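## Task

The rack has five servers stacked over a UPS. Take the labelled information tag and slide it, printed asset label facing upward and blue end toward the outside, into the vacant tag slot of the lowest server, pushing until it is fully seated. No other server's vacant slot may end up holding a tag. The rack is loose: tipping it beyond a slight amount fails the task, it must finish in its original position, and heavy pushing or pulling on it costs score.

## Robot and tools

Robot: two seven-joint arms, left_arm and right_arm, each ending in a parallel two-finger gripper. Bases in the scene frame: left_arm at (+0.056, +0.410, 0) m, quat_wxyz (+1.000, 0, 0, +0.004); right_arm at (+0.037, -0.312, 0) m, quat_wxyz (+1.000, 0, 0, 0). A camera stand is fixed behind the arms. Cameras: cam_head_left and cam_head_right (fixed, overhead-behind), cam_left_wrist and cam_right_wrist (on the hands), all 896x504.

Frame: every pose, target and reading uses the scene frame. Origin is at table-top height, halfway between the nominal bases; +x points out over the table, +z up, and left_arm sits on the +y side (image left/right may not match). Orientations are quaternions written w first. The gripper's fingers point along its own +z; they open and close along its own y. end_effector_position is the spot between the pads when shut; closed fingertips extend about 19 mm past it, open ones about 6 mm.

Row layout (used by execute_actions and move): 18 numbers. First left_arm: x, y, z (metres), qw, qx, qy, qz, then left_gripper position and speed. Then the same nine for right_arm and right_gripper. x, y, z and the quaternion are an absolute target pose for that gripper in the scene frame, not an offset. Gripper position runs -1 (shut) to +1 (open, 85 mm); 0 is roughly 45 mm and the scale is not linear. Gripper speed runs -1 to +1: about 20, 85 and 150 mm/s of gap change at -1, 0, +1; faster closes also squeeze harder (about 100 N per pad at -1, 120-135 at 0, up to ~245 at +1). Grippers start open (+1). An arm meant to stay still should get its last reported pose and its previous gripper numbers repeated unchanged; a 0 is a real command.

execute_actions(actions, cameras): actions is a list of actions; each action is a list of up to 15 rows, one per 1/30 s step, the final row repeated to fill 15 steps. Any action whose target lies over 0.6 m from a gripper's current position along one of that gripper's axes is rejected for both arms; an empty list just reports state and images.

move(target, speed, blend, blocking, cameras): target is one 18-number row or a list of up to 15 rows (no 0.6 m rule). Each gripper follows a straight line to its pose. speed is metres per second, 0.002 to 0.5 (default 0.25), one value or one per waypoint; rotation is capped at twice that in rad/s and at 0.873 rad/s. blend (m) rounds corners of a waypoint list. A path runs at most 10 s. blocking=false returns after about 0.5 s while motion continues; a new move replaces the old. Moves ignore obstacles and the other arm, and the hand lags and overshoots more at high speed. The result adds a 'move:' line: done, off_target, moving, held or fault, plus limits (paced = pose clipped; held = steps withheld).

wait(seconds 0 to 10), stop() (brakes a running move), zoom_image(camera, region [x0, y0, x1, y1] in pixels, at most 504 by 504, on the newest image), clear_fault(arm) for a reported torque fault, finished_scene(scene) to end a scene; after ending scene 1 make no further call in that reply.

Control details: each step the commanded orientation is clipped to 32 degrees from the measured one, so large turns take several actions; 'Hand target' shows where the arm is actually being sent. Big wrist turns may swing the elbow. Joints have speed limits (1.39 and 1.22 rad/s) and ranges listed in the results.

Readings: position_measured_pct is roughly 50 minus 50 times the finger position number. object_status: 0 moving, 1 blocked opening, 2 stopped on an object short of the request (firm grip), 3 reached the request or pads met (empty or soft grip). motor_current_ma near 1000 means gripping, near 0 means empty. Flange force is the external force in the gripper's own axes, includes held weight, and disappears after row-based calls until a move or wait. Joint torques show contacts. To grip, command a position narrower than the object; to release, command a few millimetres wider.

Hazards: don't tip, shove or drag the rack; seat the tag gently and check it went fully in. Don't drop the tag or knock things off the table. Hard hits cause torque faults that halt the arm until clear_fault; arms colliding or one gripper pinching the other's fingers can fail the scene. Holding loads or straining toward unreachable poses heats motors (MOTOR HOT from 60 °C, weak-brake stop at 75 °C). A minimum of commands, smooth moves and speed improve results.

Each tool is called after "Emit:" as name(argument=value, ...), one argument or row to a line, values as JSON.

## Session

Emit:
execute_actions(
  actions=[],
)

Scene clock: 0.00 s.
left_arm: end_effector_position=(+0.3596, +0.5108, +0.2179) position_measured_pct=0.0 object_status=3 motor_current_ma=0 end_effector_quat_wxyz=(+0.294, +0.883, +0.051, +0.361) | right_arm: end_effector_position=(+0.2904, +0.3468, +0.2414) position_measured_pct=0.0 object_status=3 motor_current_ma=0 end_effector_quat_wxyz=(-0.207, +0.895, -0.166, +0.360)
Joint positions: left_arm=[-0.903 0.372 -0.482 2.371 1.044 1.32 2.654] | right_arm=[-1.562 0.786 0.009 1.236 0.973 1.021 2.291]
Joint velocities: within noise
Joint torques (N m): no reading
Motor temperatures (°C): left_arm=[28 29 28 30 38 34 44] | right_arm=[31 30 26 26 35 43 46]
Flange force (N): no reading
Hand target: left_arm +0.3596, +0.5108, +0.2179; +0.294, +0.883, +0.051, +0.361 | right_arm +0.2904, +0.3468, +0.2414; -0.207, +0.895, -0.166, +0.360
Tool commands: left_gripper/position=+1.0 left_gripper/speed=+1.0 right_gripper/position=+1.0 right_gripper/speed=+1.0
camera_calibration:
cam_left_wrist: T_world_to_cam=[[-0.106698, -0.821297, 0.560435, 0.339523], [-0.736779, -0.313182, -0.599228, 0.611793], [0.667662, -0.476853, -0.571698, 0.274903], [0, 0, 0, 1]] pos_world=[0.30344, 0.60154, 0.333485]
cam_right_wrist: T_world_to_cam=[[-0.145848, -0.842336, -0.518844, 0.462803], [-0.701822, 0.457728, -0.545831, 0.23126], [0.697262, 0.284528, -0.657928, 0.00751381], [0, 0, 0, 1]] pos_world=[0.224563, 0.281844, 0.371295]

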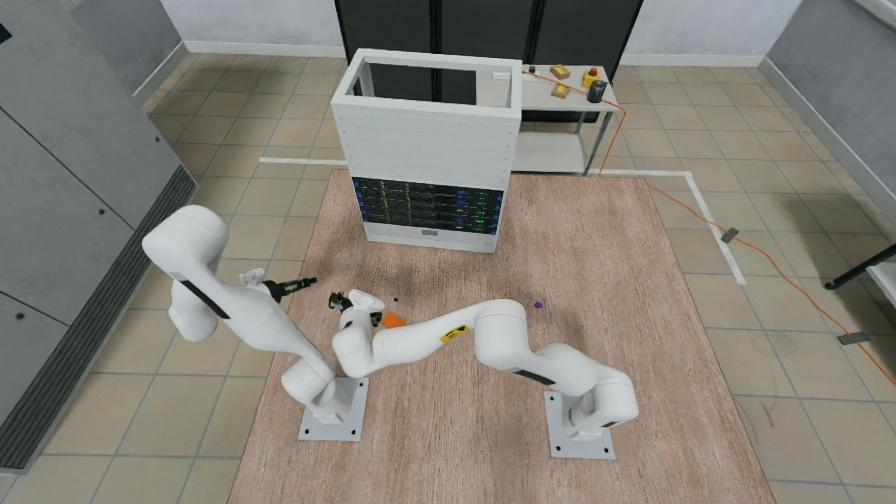

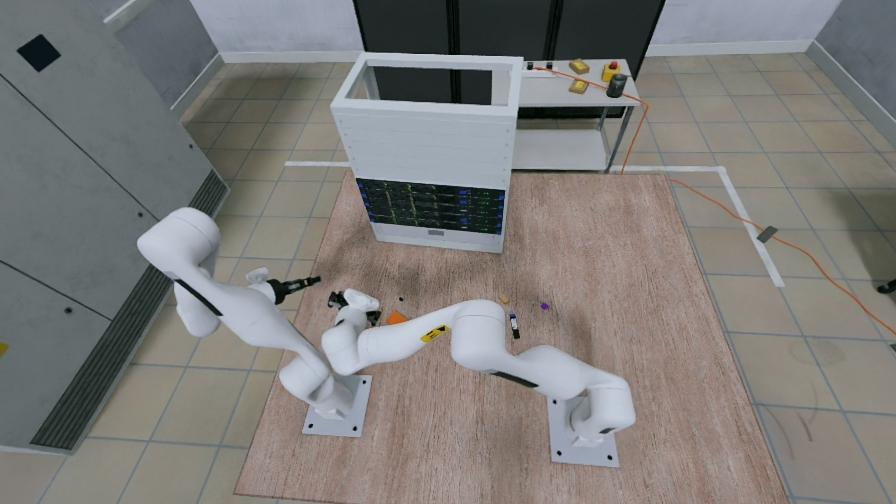

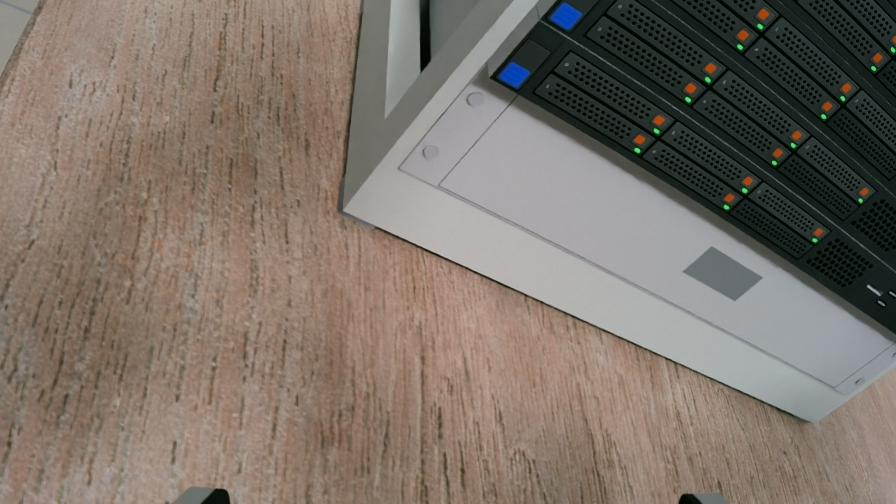

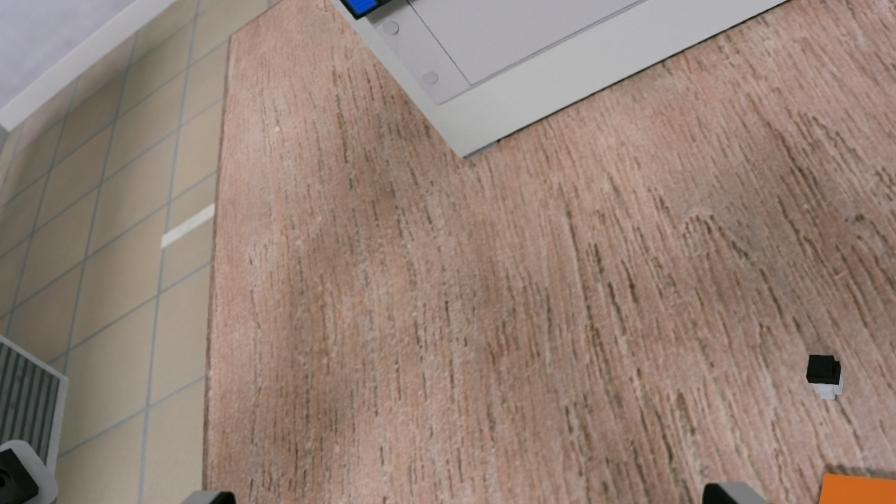

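Emit:
zoom_image(
  camera="cam_head_right",
  region=[340, 170, 560, 350],
)

Emit:
zoom_image(
  camera="cam_head_right",
  region=[480, 280, 560, 350],
)

Scaled by 2.291.

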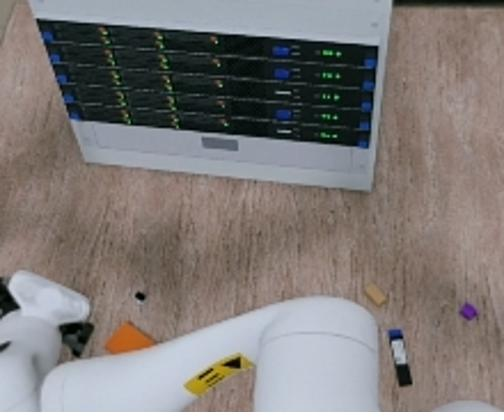

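Scaled by 6.300.

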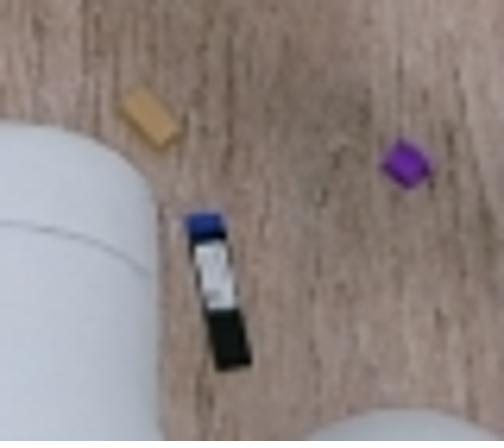

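Emit:
move(
  target=[
    [0.3596,0.5108,0.2179,0.294,0.883,0.051,0.361,-0.3,0,0.40,0.10,0.36,0,0.9659,0,0.2588,-0.3,0],
    [0.40,0.35,0.32,0,0.996,-0.0872,0,-0.3,0,0.44,-0.38,0.36,0,0.9659,0,0.2588,-0.3,0],
    [0.33,0.03,0.27,0,0.0872,-0.996,0,-0.3,0,0.44,-0.38,0.36,0,0.9659,0,0.2588,-0.3,0],
  ],
  speed=0.4,
  blend=[0.08,0.05,0],
  cameras=["cam_left_wrist","cam_right_wrist","cam_head_right"],
)

Scene clock: 89.60 s.
left_arm: end_effector_position=(+0.3300, +0.0300, +0.2700) position_measured_pct=64.9 object_status=3 motor_current_ma=0 end_effector_quat_wxyz=(+0.000, -0.087, +0.996, +0.000) | right_arm: end_effector_position=(+0.4400, -0.3800, +0.3600) position_measured_pct=64.9 object_status=3 motor_current_ma=0 end_effector_quat_wxyz=(+0.000, +0.966, +0.000, +0.259)
Joint positions: left_arm=[0.371 0.516 0.861 1.475 -0.395 1.332 2.998] | right_arm=[-0.647 -0.199 0.671 1.941 0.135 0.835 4.695]
Joint velocities: within noise
Joint torques (N m): left_arm=[1 -15.78 4.63 -9.05 0.2 0.01 -0.12] | right_arm=[-0.43 -4.27 -0.66 -10.22 0.23 -1.27 0.01]
Motor temperatures (°C): left_arm=[28 30 27 30 38 34 44] | right_arm=[31 31 26 26 35 43 46]
Flange force (N): left_arm=[-0.3 3.6 2.8] | right_arm=[-1.0 -2.1 -0.1]
Hand target: left_arm +0.3300, +0.0300, +0.2700; +0.000, -0.087, +0.996, +0.000 | right_arm +0.4400, -0.3800, +0.3600; +0.000, +0.966, +0.000, +0.259
Off the commanded pose: left_arm 0.000 m, 0 deg | right_arm 0.000 m, 0 deg.
move: done; blend cut to 0 m at target 1
camera_calibration:
cam_left_wrist: T_world_to_cam=[[-0.187814, 0.982173, -0.00790404, 0.0384022], [0.982199, 0.187834, 0.00179, -0.273965], [0.00324274, -0.00742715, -0.999967, 0.415894], [0, 0, 0, 1]] pos_world=[0.274952, 0.0168312, 0.416674]
cam_right_wrist: T_world_to_cam=[[-0.00726675, -0.999414, -0.0334547, -0.36144], [-0.8793, 0.0223186, -0.475745, 0.621081], [0.476213, 0.0259596, -0.878947, 0.266588], [0, 0, 0, 1]] pos_world=[0.416538, -0.382011, 0.517701]
Images, in order (width x height): cam_head_right 896x504, cam_left_wrist 896x504, cam_right_wrist 896x504.

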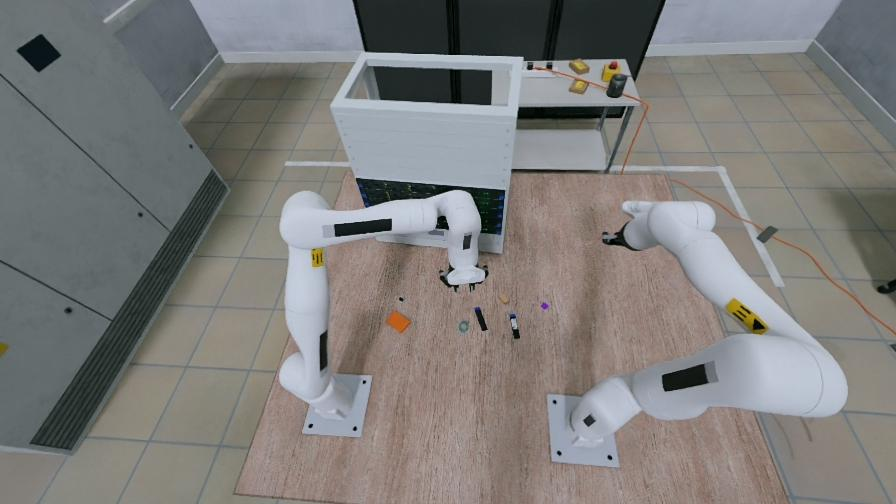

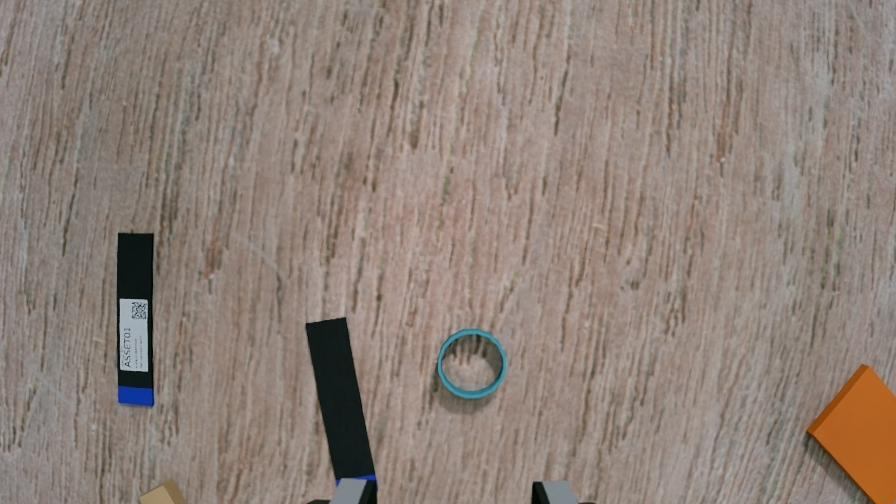

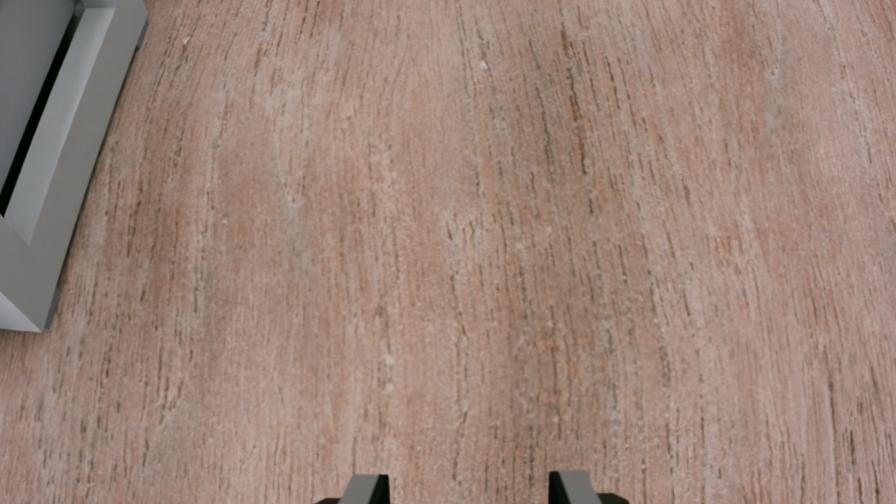

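Emit:
move(
  target=[
    [0.3173,-0.1355,0.15,0,-0.0741,0.9973,0,-0.3,0,0.44,-0.38,0.36,0,0.9659,0,0.2588,-0.3,0],
    [0.3173,-0.1355,0.10,0,-0.0741,0.9973,0,-0.3,0,0.44,-0.38,0.36,0,0.9659,0,0.2588,-0.3,0],
  ],
  speed=[0.25,0.12],
  cameras=["cam_left_wrist","cam_head_right"],
)

Scene clock: 120.57 s.
left_arm: end_effector_position=(+0.3173, -0.1355, +0.1000) position_measured_pct=64.9 object_status=3 motor_current_ma=0 end_effector_quat_wxyz=(+0.000, -0.074, +0.997, +0.000) | right_arm: end_effector_position=(+0.4400, -0.3800, +0.3600) position_measured_pct=64.9 object_status=3 motor_current_ma=0 end_effector_quat_wxyz=(+0.000, +0.966, +0.000, +0.259)
Joint positions: left_arm=[0.774 0.978 0.714 1.18 -0.623 1.195 3.193] | right_arm=[-0.647 -0.199 0.671 1.941 0.135 0.835 4.695]
Joint velocities: within noise
Joint torques (N m): left_arm=[1.11 -23.69 5.93 -7.81 0.18 0.02 -0.11] | right_arm=[-0.47 -4.33 -0.69 -10.26 0.26 -1.29 0.09]
Motor temperatures (°C): left_arm=[28 30 27 30 38 34 44] | right_arm=[31 31 26 26 35 43 46]
Flange force (N): left_arm=[0.0 5.6 2.1] | right_arm=[-1.0 -2.3 0.0]
Hand target: left_arm +0.3173, -0.1355, +0.1000; +0.000, -0.074, +0.997, +0.000 | right_arm +0.4400, -0.3800, +0.3600; +0.000, +0.966, +0.000, +0.259
Off the commanded pose: left_arm 0.000 m, 0 deg | right_arm 0.000 m, 0 deg.
move: done
camera_calibration:
cam_left_wrist: T_world_to_cam=[[-0.161818, 0.986789, -0.00788864, 0.189653], [0.986816, 0.161837, 0.00178271, -0.235026], [0.00303583, -0.00749616, -0.999967, 0.244767], [0, 0, 0, 1]] pos_world=[0.261873, -0.147277, 0.246674]
Images, in order (width x height): cam_head_right 896x504, cam_left_wrist 896x504.

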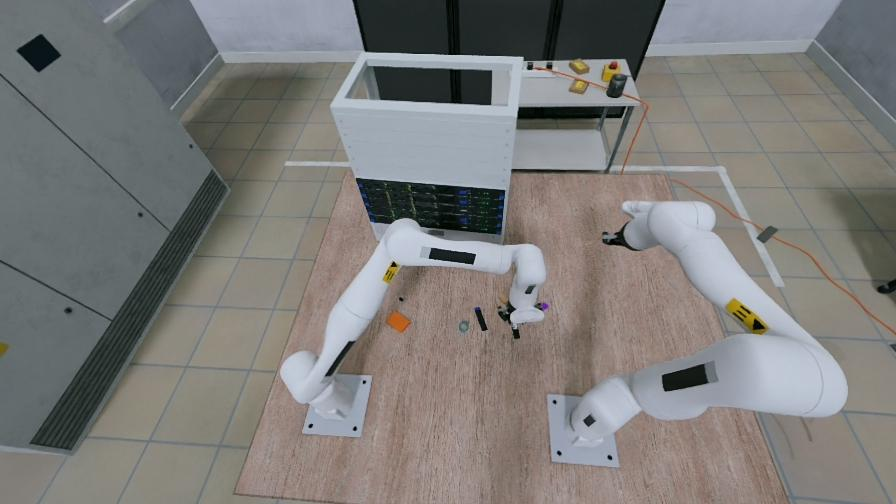

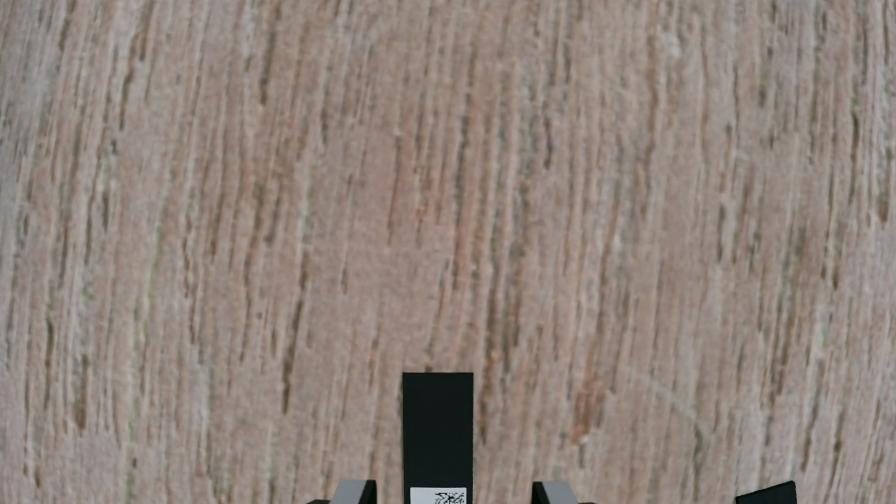

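Emit:
move(
  target=[0.3180,-0.1395,0.03,0,-0.0741,0.9973,0,-0.3,0,0.44,-0.38,0.36,0,0.9659,0,0.2588,-0.3,0],
  speed=0.06,
  cameras=["cam_left_wrist"],
)

Scene clock: 131.10 s.
left_arm: end_effector_position=(+0.3180, -0.1395, +0.0300) position_measured_pct=64.9 object_status=3 motor_current_ma=0 end_effector_quat_wxyz=(+0.000, -0.074, +0.997, +0.000) | right_arm: end_effector_position=(+0.4400, -0.3800, +0.3600) position_measured_pct=64.9 object_status=3 motor_current_ma=0 end_effector_quat_wxyz=(+0.000, +0.966, +0.000, +0.259)
Joint positions: left_arm=[0.79 1.075 0.67 1.212 -0.672 1.072 3.225] | right_arm=[-0.647 -0.199 0.671 1.941 0.135 0.835 4.695]
Joint velocities: within noise
Joint torques (N m): left_arm=[1.12 -24.3 6.01 -7.12 0.19 -0.02 -0.1] | right_arm=[-0.41 -4.32 -0.68 -10.2 0.23 -1.31 0.07]
Motor temperatures (°C): left_arm=[28 30 27 30 38 34 44] | right_arm=[31 31 26 27 35 43 46]
Flange force (N): left_arm=[-0.1 5.3 1.4] | right_arm=[-0.8 -2.2 -0.2]
Hand target: left_arm +0.3180, -0.1395, +0.0300; +0.000, -0.074, +0.997, +0.000 | right_arm +0.4400, -0.3800, +0.3600; +0.000, +0.966, +0.000, +0.259
Off the commanded pose: left_arm 0.000 m, 0 deg | right_arm 0.000 m, 0 deg.
move: done
camera_calibration:
cam_left_wrist: T_world_to_cam=[[-0.161721, 0.986806, -0.0077893, 0.193022], [0.986832, 0.16174, 0.00179972, -0.234982], [0.00303581, -0.00739567, -0.999968, 0.174753], [0, 0, 0, 1]] pos_world=[0.262573, -0.151177, 0.176674]
Images, in order (width x height): cam_left_wrist 896x504.

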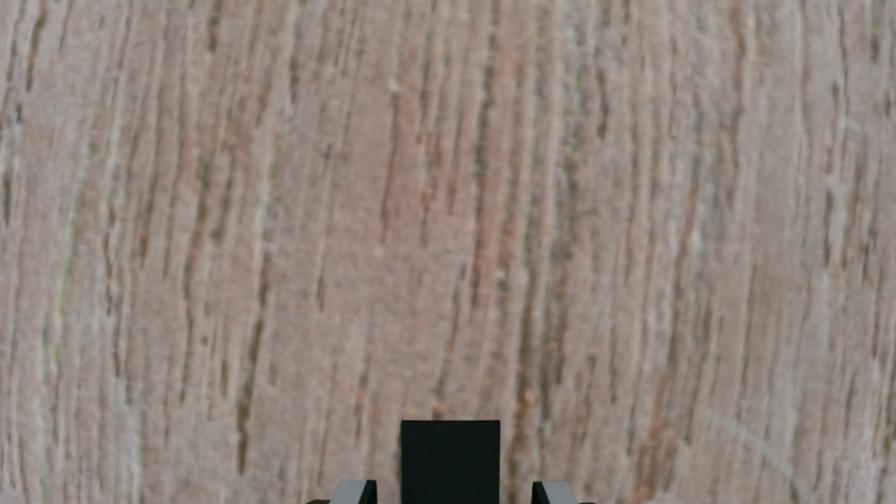

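Emit:
move(
  target=[
    [0.3180,-0.1395,0.0215,0,-0.0741,0.9973,0,-0.3,0,0.44,-0.38,0.36,0,0.9659,0,0.2588,-0.3,0],
    [0.3180,-0.1395,0.0210,0,-0.0741,0.9973,0,-0.7,-1,0.44,-0.38,0.36,0,0.9659,0,0.2588,-0.3,0],
  ],
  speed=[0.03,0.01],
  cameras=["cam_left_wrist"],
)

Scene clock: 153.13 s.
left_arm: end_effector_position=(+0.3180, -0.1395, +0.0210) position_measured_pct=79.2 object_status=0 motor_current_ma=1000 end_effector_quat_wxyz=(+0.000, -0.074, +0.997, +0.000) | right_arm: end_effector_position=(+0.4400, -0.3800, +0.3600) position_measured_pct=64.9 object_status=3 motor_current_ma=0 end_effector_quat_wxyz=(+0.000, +0.966, +0.000, +0.259)
Joint positions: left_arm=[0.792 1.088 0.664 1.216 -0.678 1.056 3.229] | right_arm=[-0.647 -0.199 0.671 1.941 0.135 0.835 4.695]
Joint velocities: within noise
Joint torques (N m): left_arm=[0 -4.97 -0.36 1.47 0.17 1.55 -0.1] | right_arm=[-0.42 -4.29 -0.65 -10.2 0.24 -1.33 0.06]
Motor temperatures (°C): left_arm=[28 31 27 30 38 34 44] | right_arm=[31 31 26 27 35 43 46]
Flange force (N): left_arm=[0.6 1.1 -30.4] | right_arm=[-0.9 -2.2 -0.3]
Hand target: left_arm +0.3180, -0.1395, +0.0210; +0.000, -0.074, +0.997, +0.000 | right_arm +0.4400, -0.3800, +0.3600; +0.000, +0.966, +0.000, +0.259
Off the commanded pose: left_arm 0.000 m, 0 deg | right_arm 0.000 m, 0 deg.
move: done
camera_calibration:
cam_left_wrist: T_world_to_cam=[[-0.161818, 0.986789, -0.00788864, 0.193091], [0.986816, 0.161837, 0.00178271, -0.234928], [0.00303583, -0.00749616, -0.999967, 0.165838], [0, 0, 0, 1]] pos_world=[0.262573, -0.151277, 0.167774]
Images, in order (width x height): cam_left_wrist 896x504.

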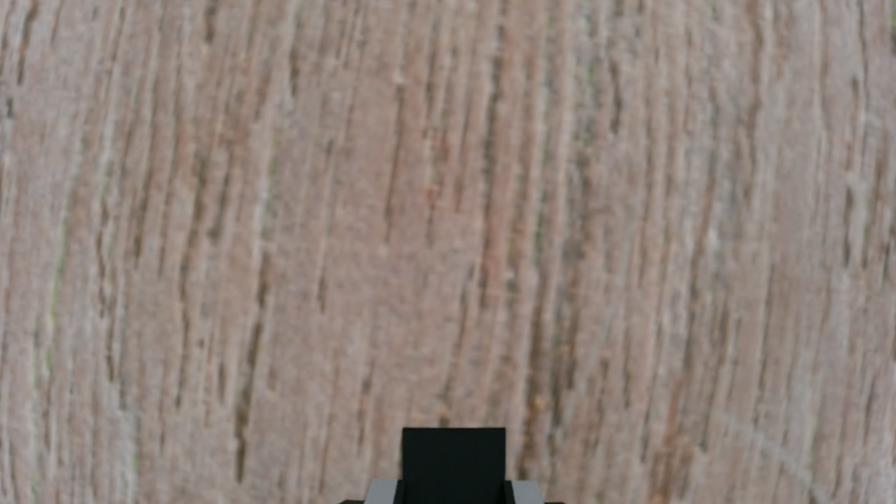

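Emit:
move(
  target=[
    [0.3180,-0.1395,0.03,0,-0.0741,0.9973,0,-0.7,-1,0.44,-0.38,0.36,0,0.9659,0,0.2588,-0.3,0],
    [0.34,-0.10,0.15,0,-0.0741,0.9973,0,-0.7,-1,0.44,-0.38,0.36,0,0.9659,0,0.2588,-0.3,0],
    [0.50,0.0,0.28,0,1,0,0,-0.7,-1,0.44,-0.38,0.36,0,0.9659,0,0.2588,-0.3,0],
    [0.50,0.0,0.28,0,1,0,0,-0.7,-1,0.395,0.003,0.2945,0,0.8660,0,0.5,-0.3,0],
  ],
  speed=[0.06,0.2,0.45,0.25],
  blend=[0,0.04,0,0],
)

Scene clock: 170.50 s.
left_arm: end_effector_position=(+0.5000, +0.0000, +0.2800) position_measured_pct=79.2 object_status=2 motor_current_ma=1000 end_effector_quat_wxyz=(+0.000, +1.000, +0.000, +0.000) | right_arm: end_effector_position=(+0.3950, +0.0030, +0.2945) position_measured_pct=64.9 object_status=3 motor_current_ma=0 end_effector_quat_wxyz=(+0.000, +0.866, +0.000, +0.500)
Joint positions: left_arm=[0.67 0.76 0.111 0.812 -0.076 1.572 5.455] | right_arm=[-0.934 0.33 -0.542 2.125 1.404 1.237 2.37]
Joint velocities: within noise
Joint torques (N m): left_arm=[1.11 -23.74 2.03 -10.13 0.06 0 -0.13] | right_arm=[-0.49 -13.35 0.09 -6.31 1.96 2.19 0.09]
Motor temperatures (°C): left_arm=[28 31 27 30 38 34 44] | right_arm=[31 31 26 27 35 43 45]
Flange force (N): left_arm=[-2.7 -4.7 3.4] | right_arm=[0.0 0.7 0.8]
Hand target: left_arm +0.5000, +0.0000, +0.2800; +0.000, +1.000, +0.000, +0.000 | right_arm +0.3950, +0.0030, +0.2945; +0.000, +0.866, +0.000, +0.500
Off the commanded pose: left_arm 0.000 m, 0 deg | right_arm 0.000 m, 0 deg.
move: done
camera_calibration:
cam_left_wrist: T_world_to_cam=[[0.0141633, -0.999869, -0.00788716, -0.00113334], [-0.999898, -0.0141783, 0.00184979, 0.555772], [-0.00196137, 0.00786015, -0.999967, 0.427725], [0, 0, 0, 1]] pos_world=[0.55657, 0.00338475, 0.426674]
cam_right_wrist: T_world_to_cam=[[0.010382, -0.999412, -0.0326897, 0.0115239], [-0.523692, 0.0224152, -0.851613, 0.512059], [0.851844, 0.0259608, -0.523151, -0.0327323], [0, 0, 0, 1]] pos_world=[0.295924, 0.000889, 0.419328]

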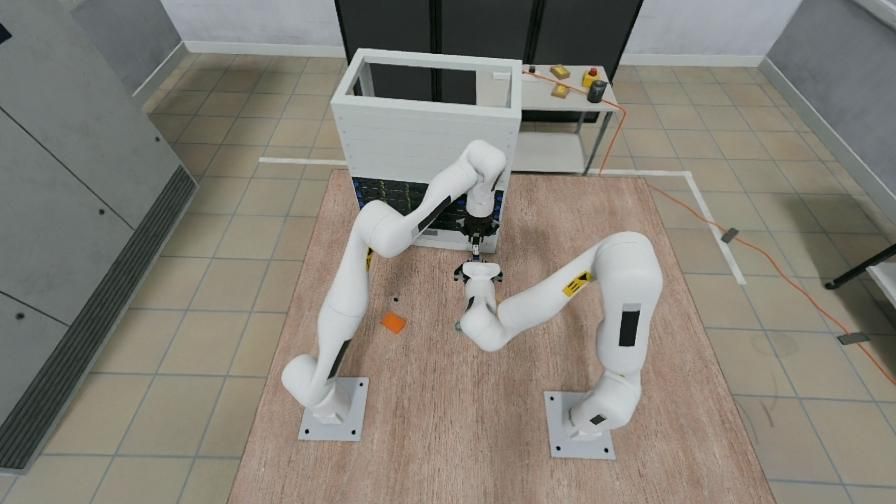

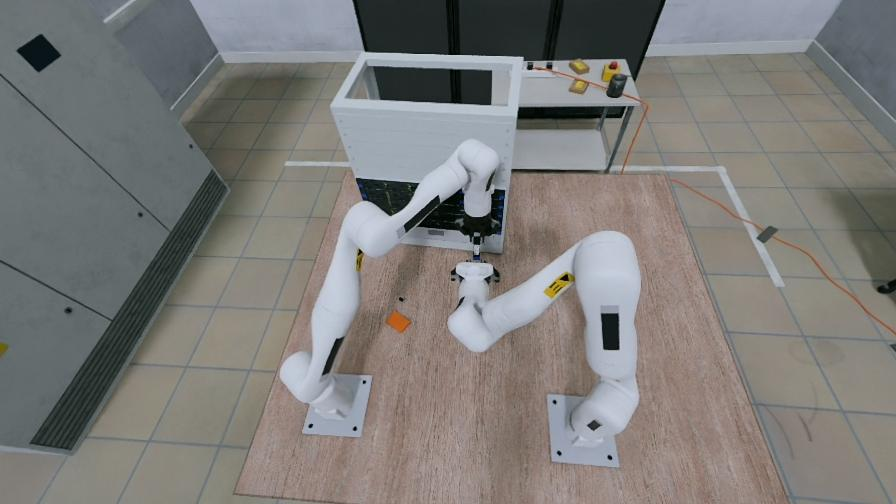

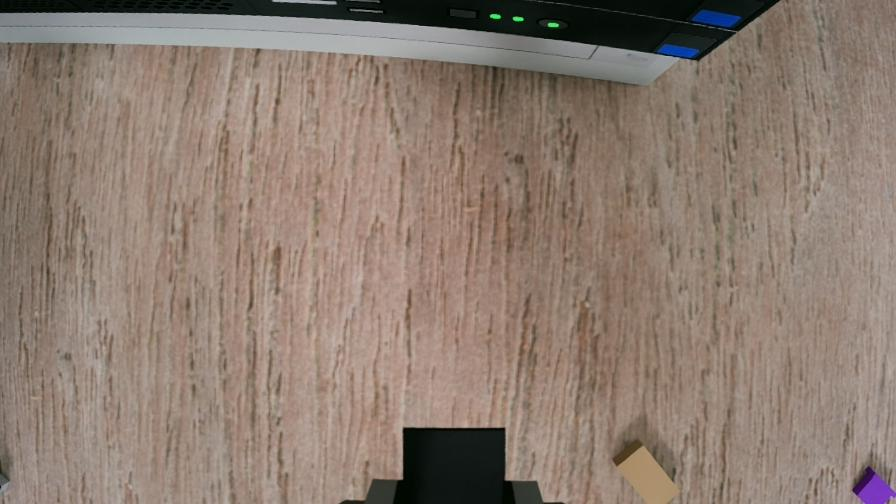

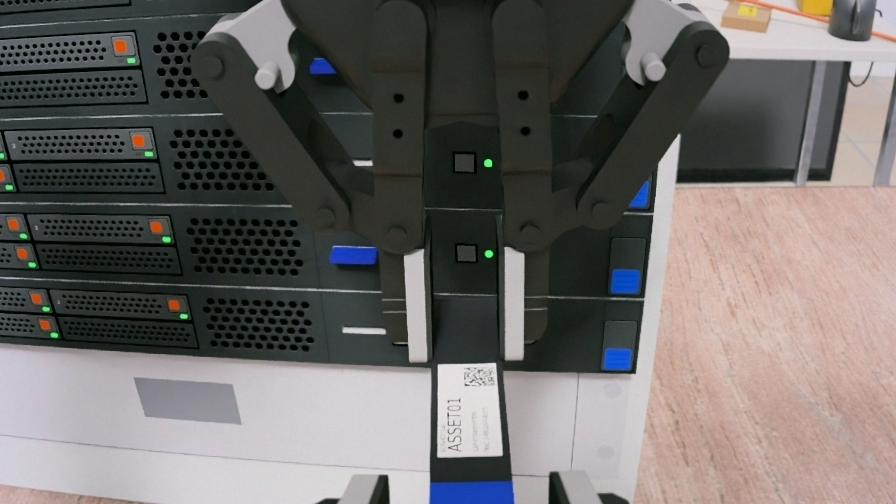

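Emit:
move(
  target=[
    [0.50,0.0,0.28,0,1,0,0,-0.7,-1,0.43,0.0025,0.2743,0,0.8660,0,0.5,-0.3,0],
  ],
  speed=0.06,
  cameras=["cam_right_wrist"],
)

Scene clock: 179.70 s.
left_arm: end_effector_position=(+0.5000, +0.0000, +0.2800) position_measured_pct=79.2 object_status=2 motor_current_ma=1000 end_effector_quat_wxyz=(+0.000, +1.000, +0.000, +0.000) | right_arm: end_effector_position=(+0.4300, +0.0025, +0.2743) position_measured_pct=64.9 object_status=3 motor_current_ma=0 end_effector_quat_wxyz=(+0.000, +0.866, +0.000, +0.500)
Joint positions: left_arm=[0.67 0.76 0.111 0.812 -0.076 1.572 5.455] | right_arm=[-0.877 0.39 -0.499 2.123 1.507 1.176 2.335]
Joint velocities: within noise
Joint torques (N m): left_arm=[1.11 -23.76 1.99 -10.12 0.08 -0.03 -0.11] | right_arm=[-0.42 -14.5 0.07 -6.25 1.88 2.17 0.04]
Motor temperatures (°C): left_arm=[28 31 27 30 38 34 44] | right_arm=[31 31 26 27 35 43 45]
Flange force (N): left_arm=[-2.6 -4.6 3.3] | right_arm=[-0.3 0.3 0.7]
Hand target: left_arm +0.5000, +0.0000, +0.2800; +0.000, +1.000, +0.000, +0.000 | right_arm +0.4300, +0.0025, +0.2743; +0.000, +0.866, +0.000, +0.500
Off the commanded pose: left_arm 0.000 m, 0 deg | right_arm 0.000 m, 0 deg.
move: done
camera_calibration:
cam_right_wrist: T_world_to_cam=[[0.0103857, -0.999412, -0.0326881, 0.0100997], [-0.523575, 0.0224155, -0.851685, 0.513132], [0.851916, 0.02596, -0.523034, -0.0730889], [0, 0, 0, 1]] pos_world=[0.330824, 0.000489, 0.399128]
Images, in order (width x height): cam_right_wrist 896x504.

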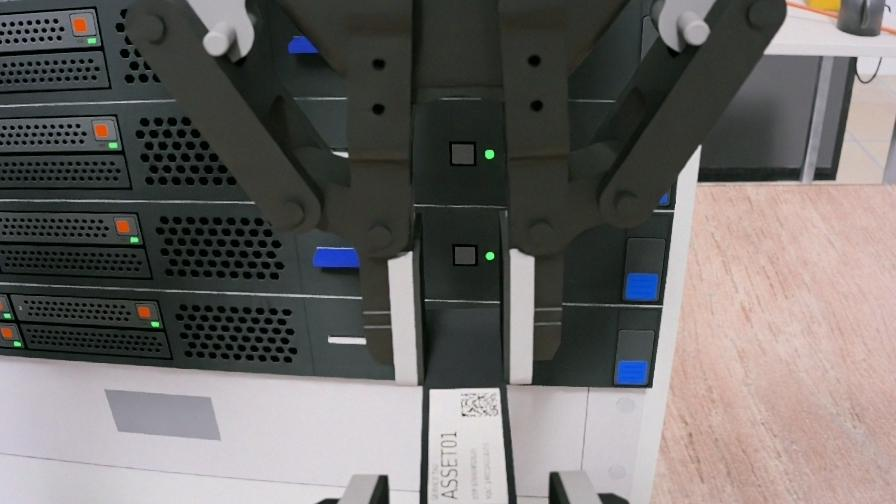

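Emit:
move(
  target=[
    [0.50,0.0,0.28,0,1,0,0,-0.7,-1,0.447,0.0025,0.2645,0,0.8660,0,0.5,-0.3,0],
    [0.50,0.0,0.28,0,1,0,0,-0.7,-1,0.447,0.0025,0.2645,0,0.8660,0,0.5,-0.7,-1],
  ],
  speed=0.04,
  cameras=["cam_right_wrist"],
)

Scene clock: 196.53 s.
left_arm: end_effector_position=(+0.5000, +0.0000, +0.2800) position_measured_pct=79.2 object_status=2 motor_current_ma=1000 end_effector_quat_wxyz=(+0.000, +1.000, +0.000, +0.000) | right_arm: end_effector_position=(+0.4470, +0.0025, +0.2645) position_measured_pct=78.4 object_status=0 motor_current_ma=1000 end_effector_quat_wxyz=(+0.000, +0.866, +0.000, +0.500)
Joint positions: left_arm=[0.67 0.76 0.111 0.812 -0.076 1.572 5.455] | right_arm=[-0.85 0.422 -0.479 2.115 1.557 1.15 2.319]
Joint velocities: within noise
Joint torques (N m): left_arm=[1.46 -24.43 2.24 -9.03 0.36 1.35 0.09] | right_arm=[2.1 -14.39 2.28 -5.67 1.23 3.05 -0.06]
Motor temperatures (°C): left_arm=[28 31 27 30 38 34 44] | right_arm=[31 31 26 27 35 43 45]
Flange force (N): left_arm=[1.6 -2.0 4.2] | right_arm=[-1.2 -2.1 -3.2]
Hand target: left_arm +0.5000, +0.0000, +0.2800; +0.000, +1.000, +0.000, +0.000 | right_arm +0.4470, +0.0025, +0.2645; +0.000, +0.866, +0.000, +0.500
Off the commanded pose: left_arm 0.000 m, 0 deg | right_arm 0.000 m, 0 deg.
move: done
camera_calibration:
cam_right_wrist: T_world_to_cam=[[0.0105228, -0.999411, -0.032654, 0.00954201], [-0.523576, 0.0223146, -0.851687, 0.513687], [0.851914, 0.026059, -0.523033, -0.0926971], [0, 0, 0, 1]] pos_world=[0.347824, 0.000489247, 0.389329]
Images, in order (width x height): cam_right_wrist 896x504.

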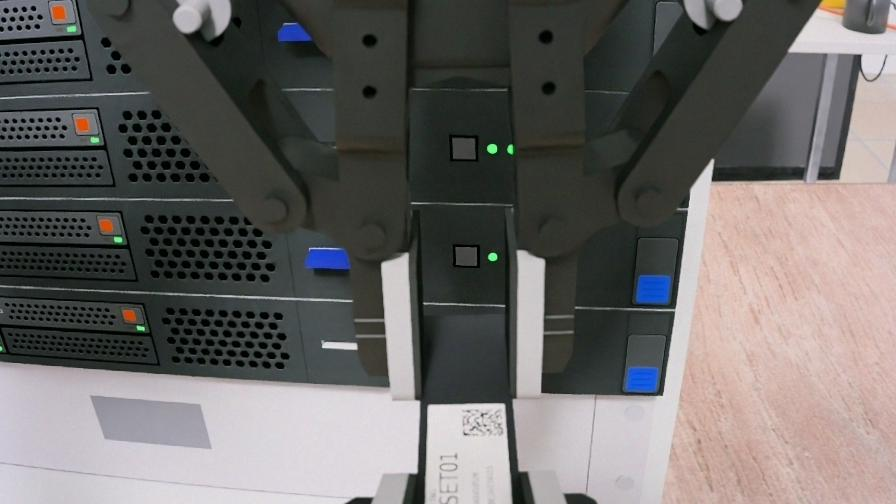

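Emit:
move(
  target=[
    [0.50,0.0,0.28,0,1,0,0,-0.4,0,0.447,0.0025,0.2645,0,0.8660,0,0.5,-0.7,-1],
    [0.50,0.0,0.31,0,1,0,0,-0.4,0,0.447,0.0025,0.2645,0,0.8660,0,0.5,-0.7,-1],
    [0.50,0.03,0.38,0,1,0,0,-0.4,0,0.447,0.0025,0.2645,0,0.8660,0,0.5,-0.7,-1],
    [0.50,0.25,0.30,0.5,0.5,-0.5,0.5,-0.4,0,0.447,0.0025,0.2645,0,0.8660,0,0.5,-0.7,-1],
  ],
  speed=[0.1,0.06,0.2,0.4],
  blend=[0,0.0,0.03,0],
  cameras=["cam_right_wrist","cam_left_wrist"],
)

Scene clock: 219.33 s.
left_arm: end_effector_position=(+0.5000, +0.2500, +0.3000) position_measured_pct=69.7 object_status=3 motor_current_ma=0 end_effector_quat_wxyz=(+0.500, +0.500, -0.500, +0.500) | right_arm: end_effector_position=(+0.4470, +0.0025, +0.2645) position_measured_pct=78.4 object_status=2 motor_current_ma=1000 end_effector_quat_wxyz=(+0.000, +0.866, +0.000, +0.500)
Joint positions: left_arm=[-0.589 0.855 0.334 1.794 1.125 1.553 2.143] | right_arm=[-0.85 0.422 -0.479 2.115 1.557 1.15 2.319]
Joint velocities: within noise
Joint torques (N m): left_arm=[1.14 -18.35 5.41 -4.36 1.64 2.42 -0.13] | right_arm=[-0.38 -15.06 0.08 -6.18 1.81 2.2 0.06]
Motor temperatures (°C): left_arm=[28 31 27 30 38 34 44] | right_arm=[31 31 26 26 35 43 45]
Flange force (N): left_arm=[-1.1 3.7 -1.6] | right_arm=[-0.4 0.2 0.7]
Hand target: left_arm +0.5000, +0.2500, +0.3000; +0.500, +0.500, -0.500, +0.500 | right_arm +0.4470, +0.0025, +0.2645; +0.000, +0.866, +0.000, +0.500
Off the commanded pose: left_arm 0.000 m, 0 deg | right_arm 0.000 m, 0 deg.
move: done; limits=paced
camera_calibration:
cam_left_wrist: T_world_to_cam=[[-0.999869, -0.00788716, 0.0141633, 0.501397], [-0.0141783, 0.00184979, -0.999898, 0.362937], [0.00786015, -0.999967, -0.00196137, 0.393404], [0, 0, 0, 1]] pos_world=[0.503385, 0.396674, 0.35657]
cam_right_wrist: T_world_to_cam=[[0.0104352, -0.999414, -0.0326015, 0.00955211], [-0.523691, 0.0223122, -0.851616, 0.5137], [0.851844, 0.0259599, -0.523151, -0.0926271], [0, 0, 0, 1]] pos_world=[0.347824, 0.000489301, 0.389328]
Images, in order (width x height): cam_left_wrist 896x504, cam_right_wrist 896x504.

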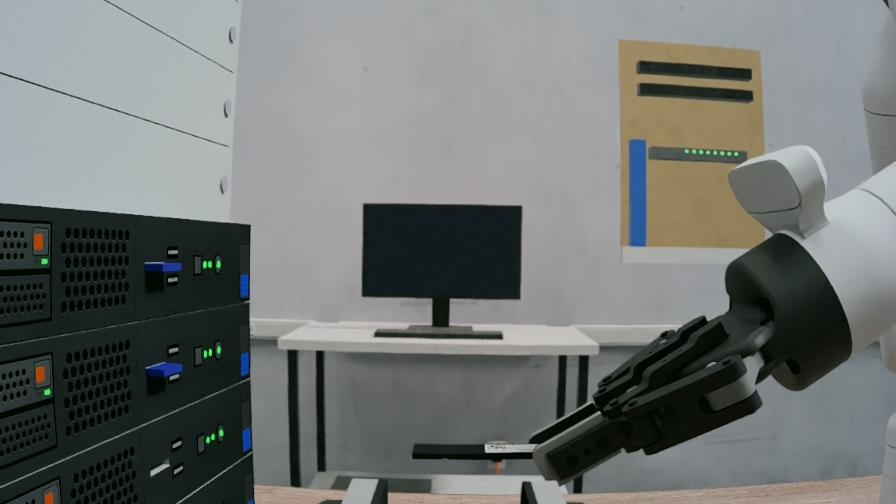

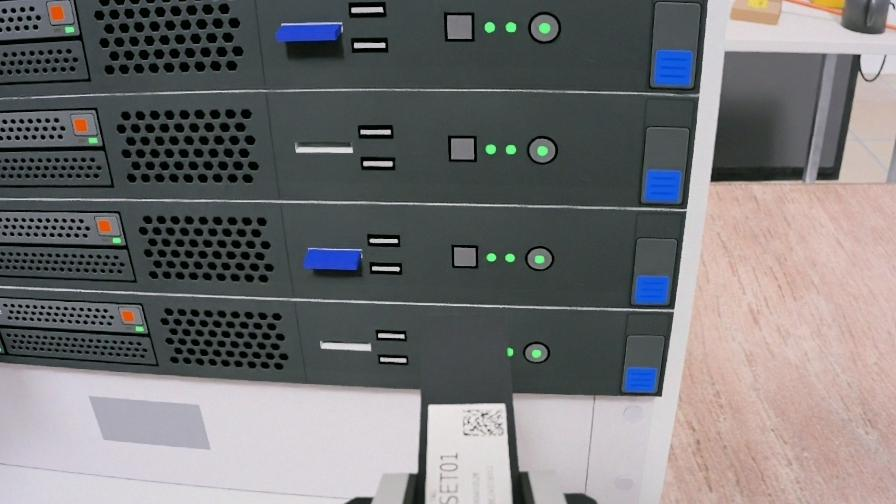

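Emit:
move(
  target=[
    [0.545,0.22,0.115,0.5,0.5,-0.5,0.5,-0.4,0,0.52,0.0637,0.18,0.02268,0.86511,-0.03928,0.49949,-0.7,-1],
  ],
  speed=0.2,
  cameras=["cam_right_wrist","cam_left_wrist"],
)

Emit:
zoom_image(
  camera="cam_left_wrist",
  region=[120, 150, 400, 350],
)

Emit:
zoom_image(
  camera="cam_right_wrist",
  region=[380, 200, 660, 400],
)

Scene clock: 256.77 s.
left_arm: end_effector_position=(+0.5450, +0.2200, +0.1150) position_measured_pct=69.7 object_status=3 motor_current_ma=0 end_effector_quat_wxyz=(+0.500, +0.500, -0.500, +0.500) | right_arm: end_effector_position=(+0.5200, +0.0637, +0.1800) position_measured_pct=78.4 object_status=2 motor_current_ma=1000 end_effector_quat_wxyz=(+0.023, +0.865, -0.039, +0.500)
Joint positions: left_arm=[-0.465 1.295 0.292 1.555 1.11 1.44 1.961] | right_arm=[-0.868 0.762 -0.396 1.821 1.652 1.192 2.278]
Joint velocities: within noise
Joint torques (N m): left_arm=[1.05 -21.22 6.49 -2.42 1.15 2.61 -0.21] | right_arm=[-0.45 -20.5 0.01 -5.8 1.8 2.27 0.08]
Motor temperatures (°C): left_arm=[28 31 27 30 38 34 44] | right_arm=[31 31 26 26 35 43 45]
Flange force (N): left_arm=[0.6 3.4 -1.7] | right_arm=[-0.4 0.1 0.9]
Hand target: left_arm +0.5450, +0.2200, +0.1150; +0.500, +0.500, -0.500, +0.500 | right_arm +0.5200, +0.0637, +0.1800; +0.023, +0.865, -0.039, +0.499
Off the commanded pose: left_arm 0.000 m, 0 deg | right_arm 0.000 m, 0 deg.
move: done
camera_calibration:
cam_left_wrist: T_world_to_cam=[[-0.999869, -0.00788716, 0.0141633, 0.548775], [-0.0141783, 0.00184979, -0.999898, 0.178649], [0.00786015, -0.999967, -0.00196137, 0.362788], [0, 0, 0, 1]] pos_world=[0.548385, 0.366774, 0.17157]
cam_right_wrist: T_world_to_cam=[[-0.0800296, -0.996258, -0.0326439, 0.11408], [-0.519403, 0.0696306, -0.851688, 0.473427], [0.850773, -0.0512049, -0.523032, -0.195222], [0, 0, 0, 1]] pos_world=[0.421119, 0.0706921, 0.304829]
Images, in order (width x height): cam_left_wrist 896x504, cam_right_wrist 896x504.

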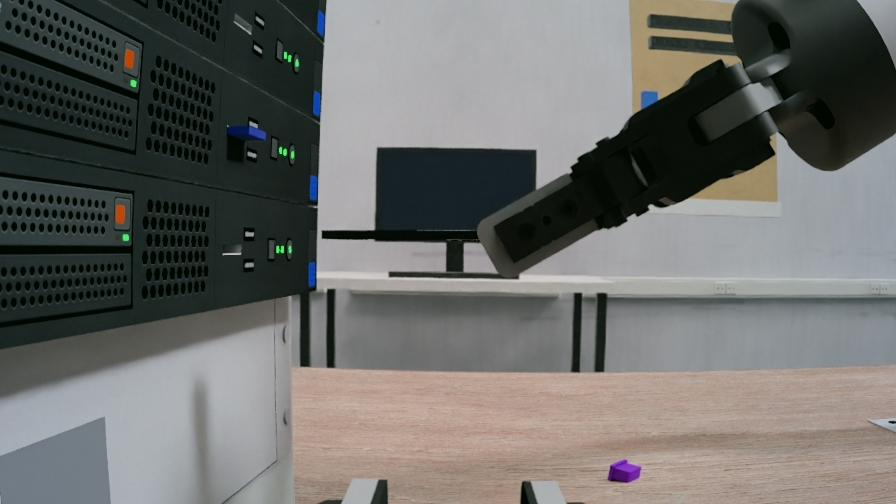

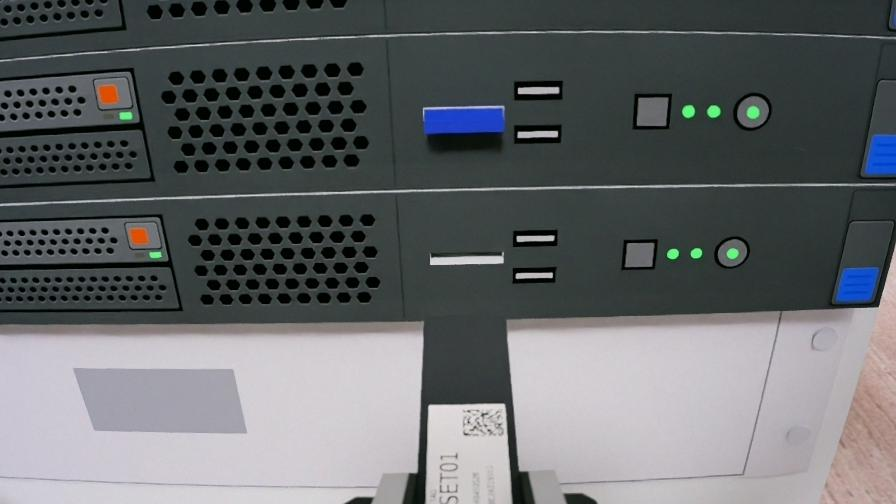

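Scaled by 1.800 from the camera's 896x504 image, which has a finer 1280x720 frame.

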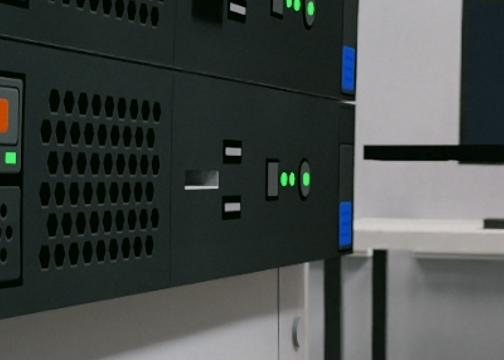

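Scaled by 1.800 from the camera's 896x504 image, which has a finer 1280x720 frame.

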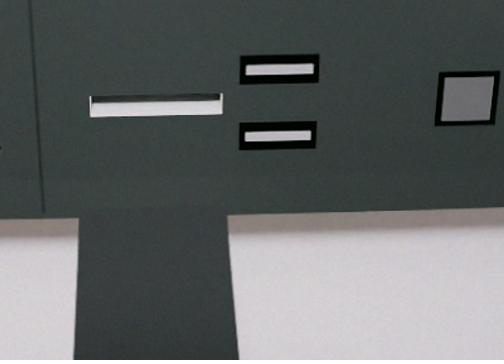

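Emit:
zoom_image(
  camera="cam_left_wrist",
  region=[310, 215, 380, 255],
)

Emit:
zoom_image(
  camera="cam_left_wrist",
  region=[420, 215, 490, 255],
)

Emit:
zoom_image(
  camera="cam_left_wrist",
  region=[545, 205, 615, 245],
)

Scaled by 7.200 from the camera's 896x504 image, which has a finer 1280x720 frame.

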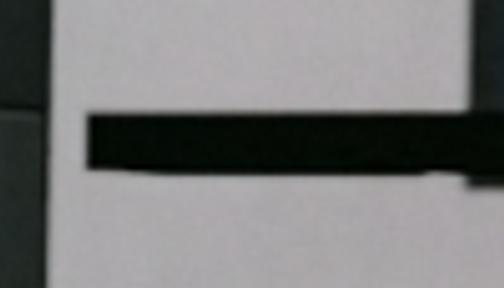

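Scaled by 7.200 from the camera's 896x504 image, which has a finer 1280x720 frame.

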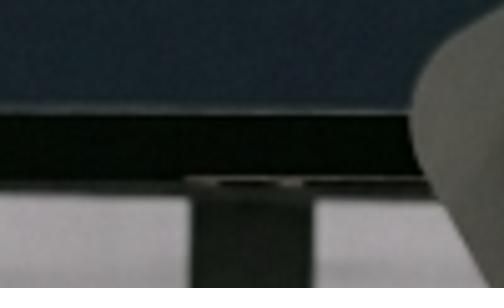

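Scaled by 7.200 from the camera's 896x504 image, which has a finer 1280x720 frame.

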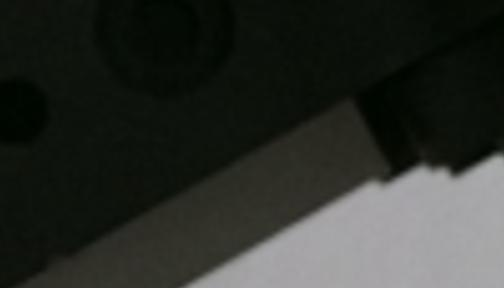

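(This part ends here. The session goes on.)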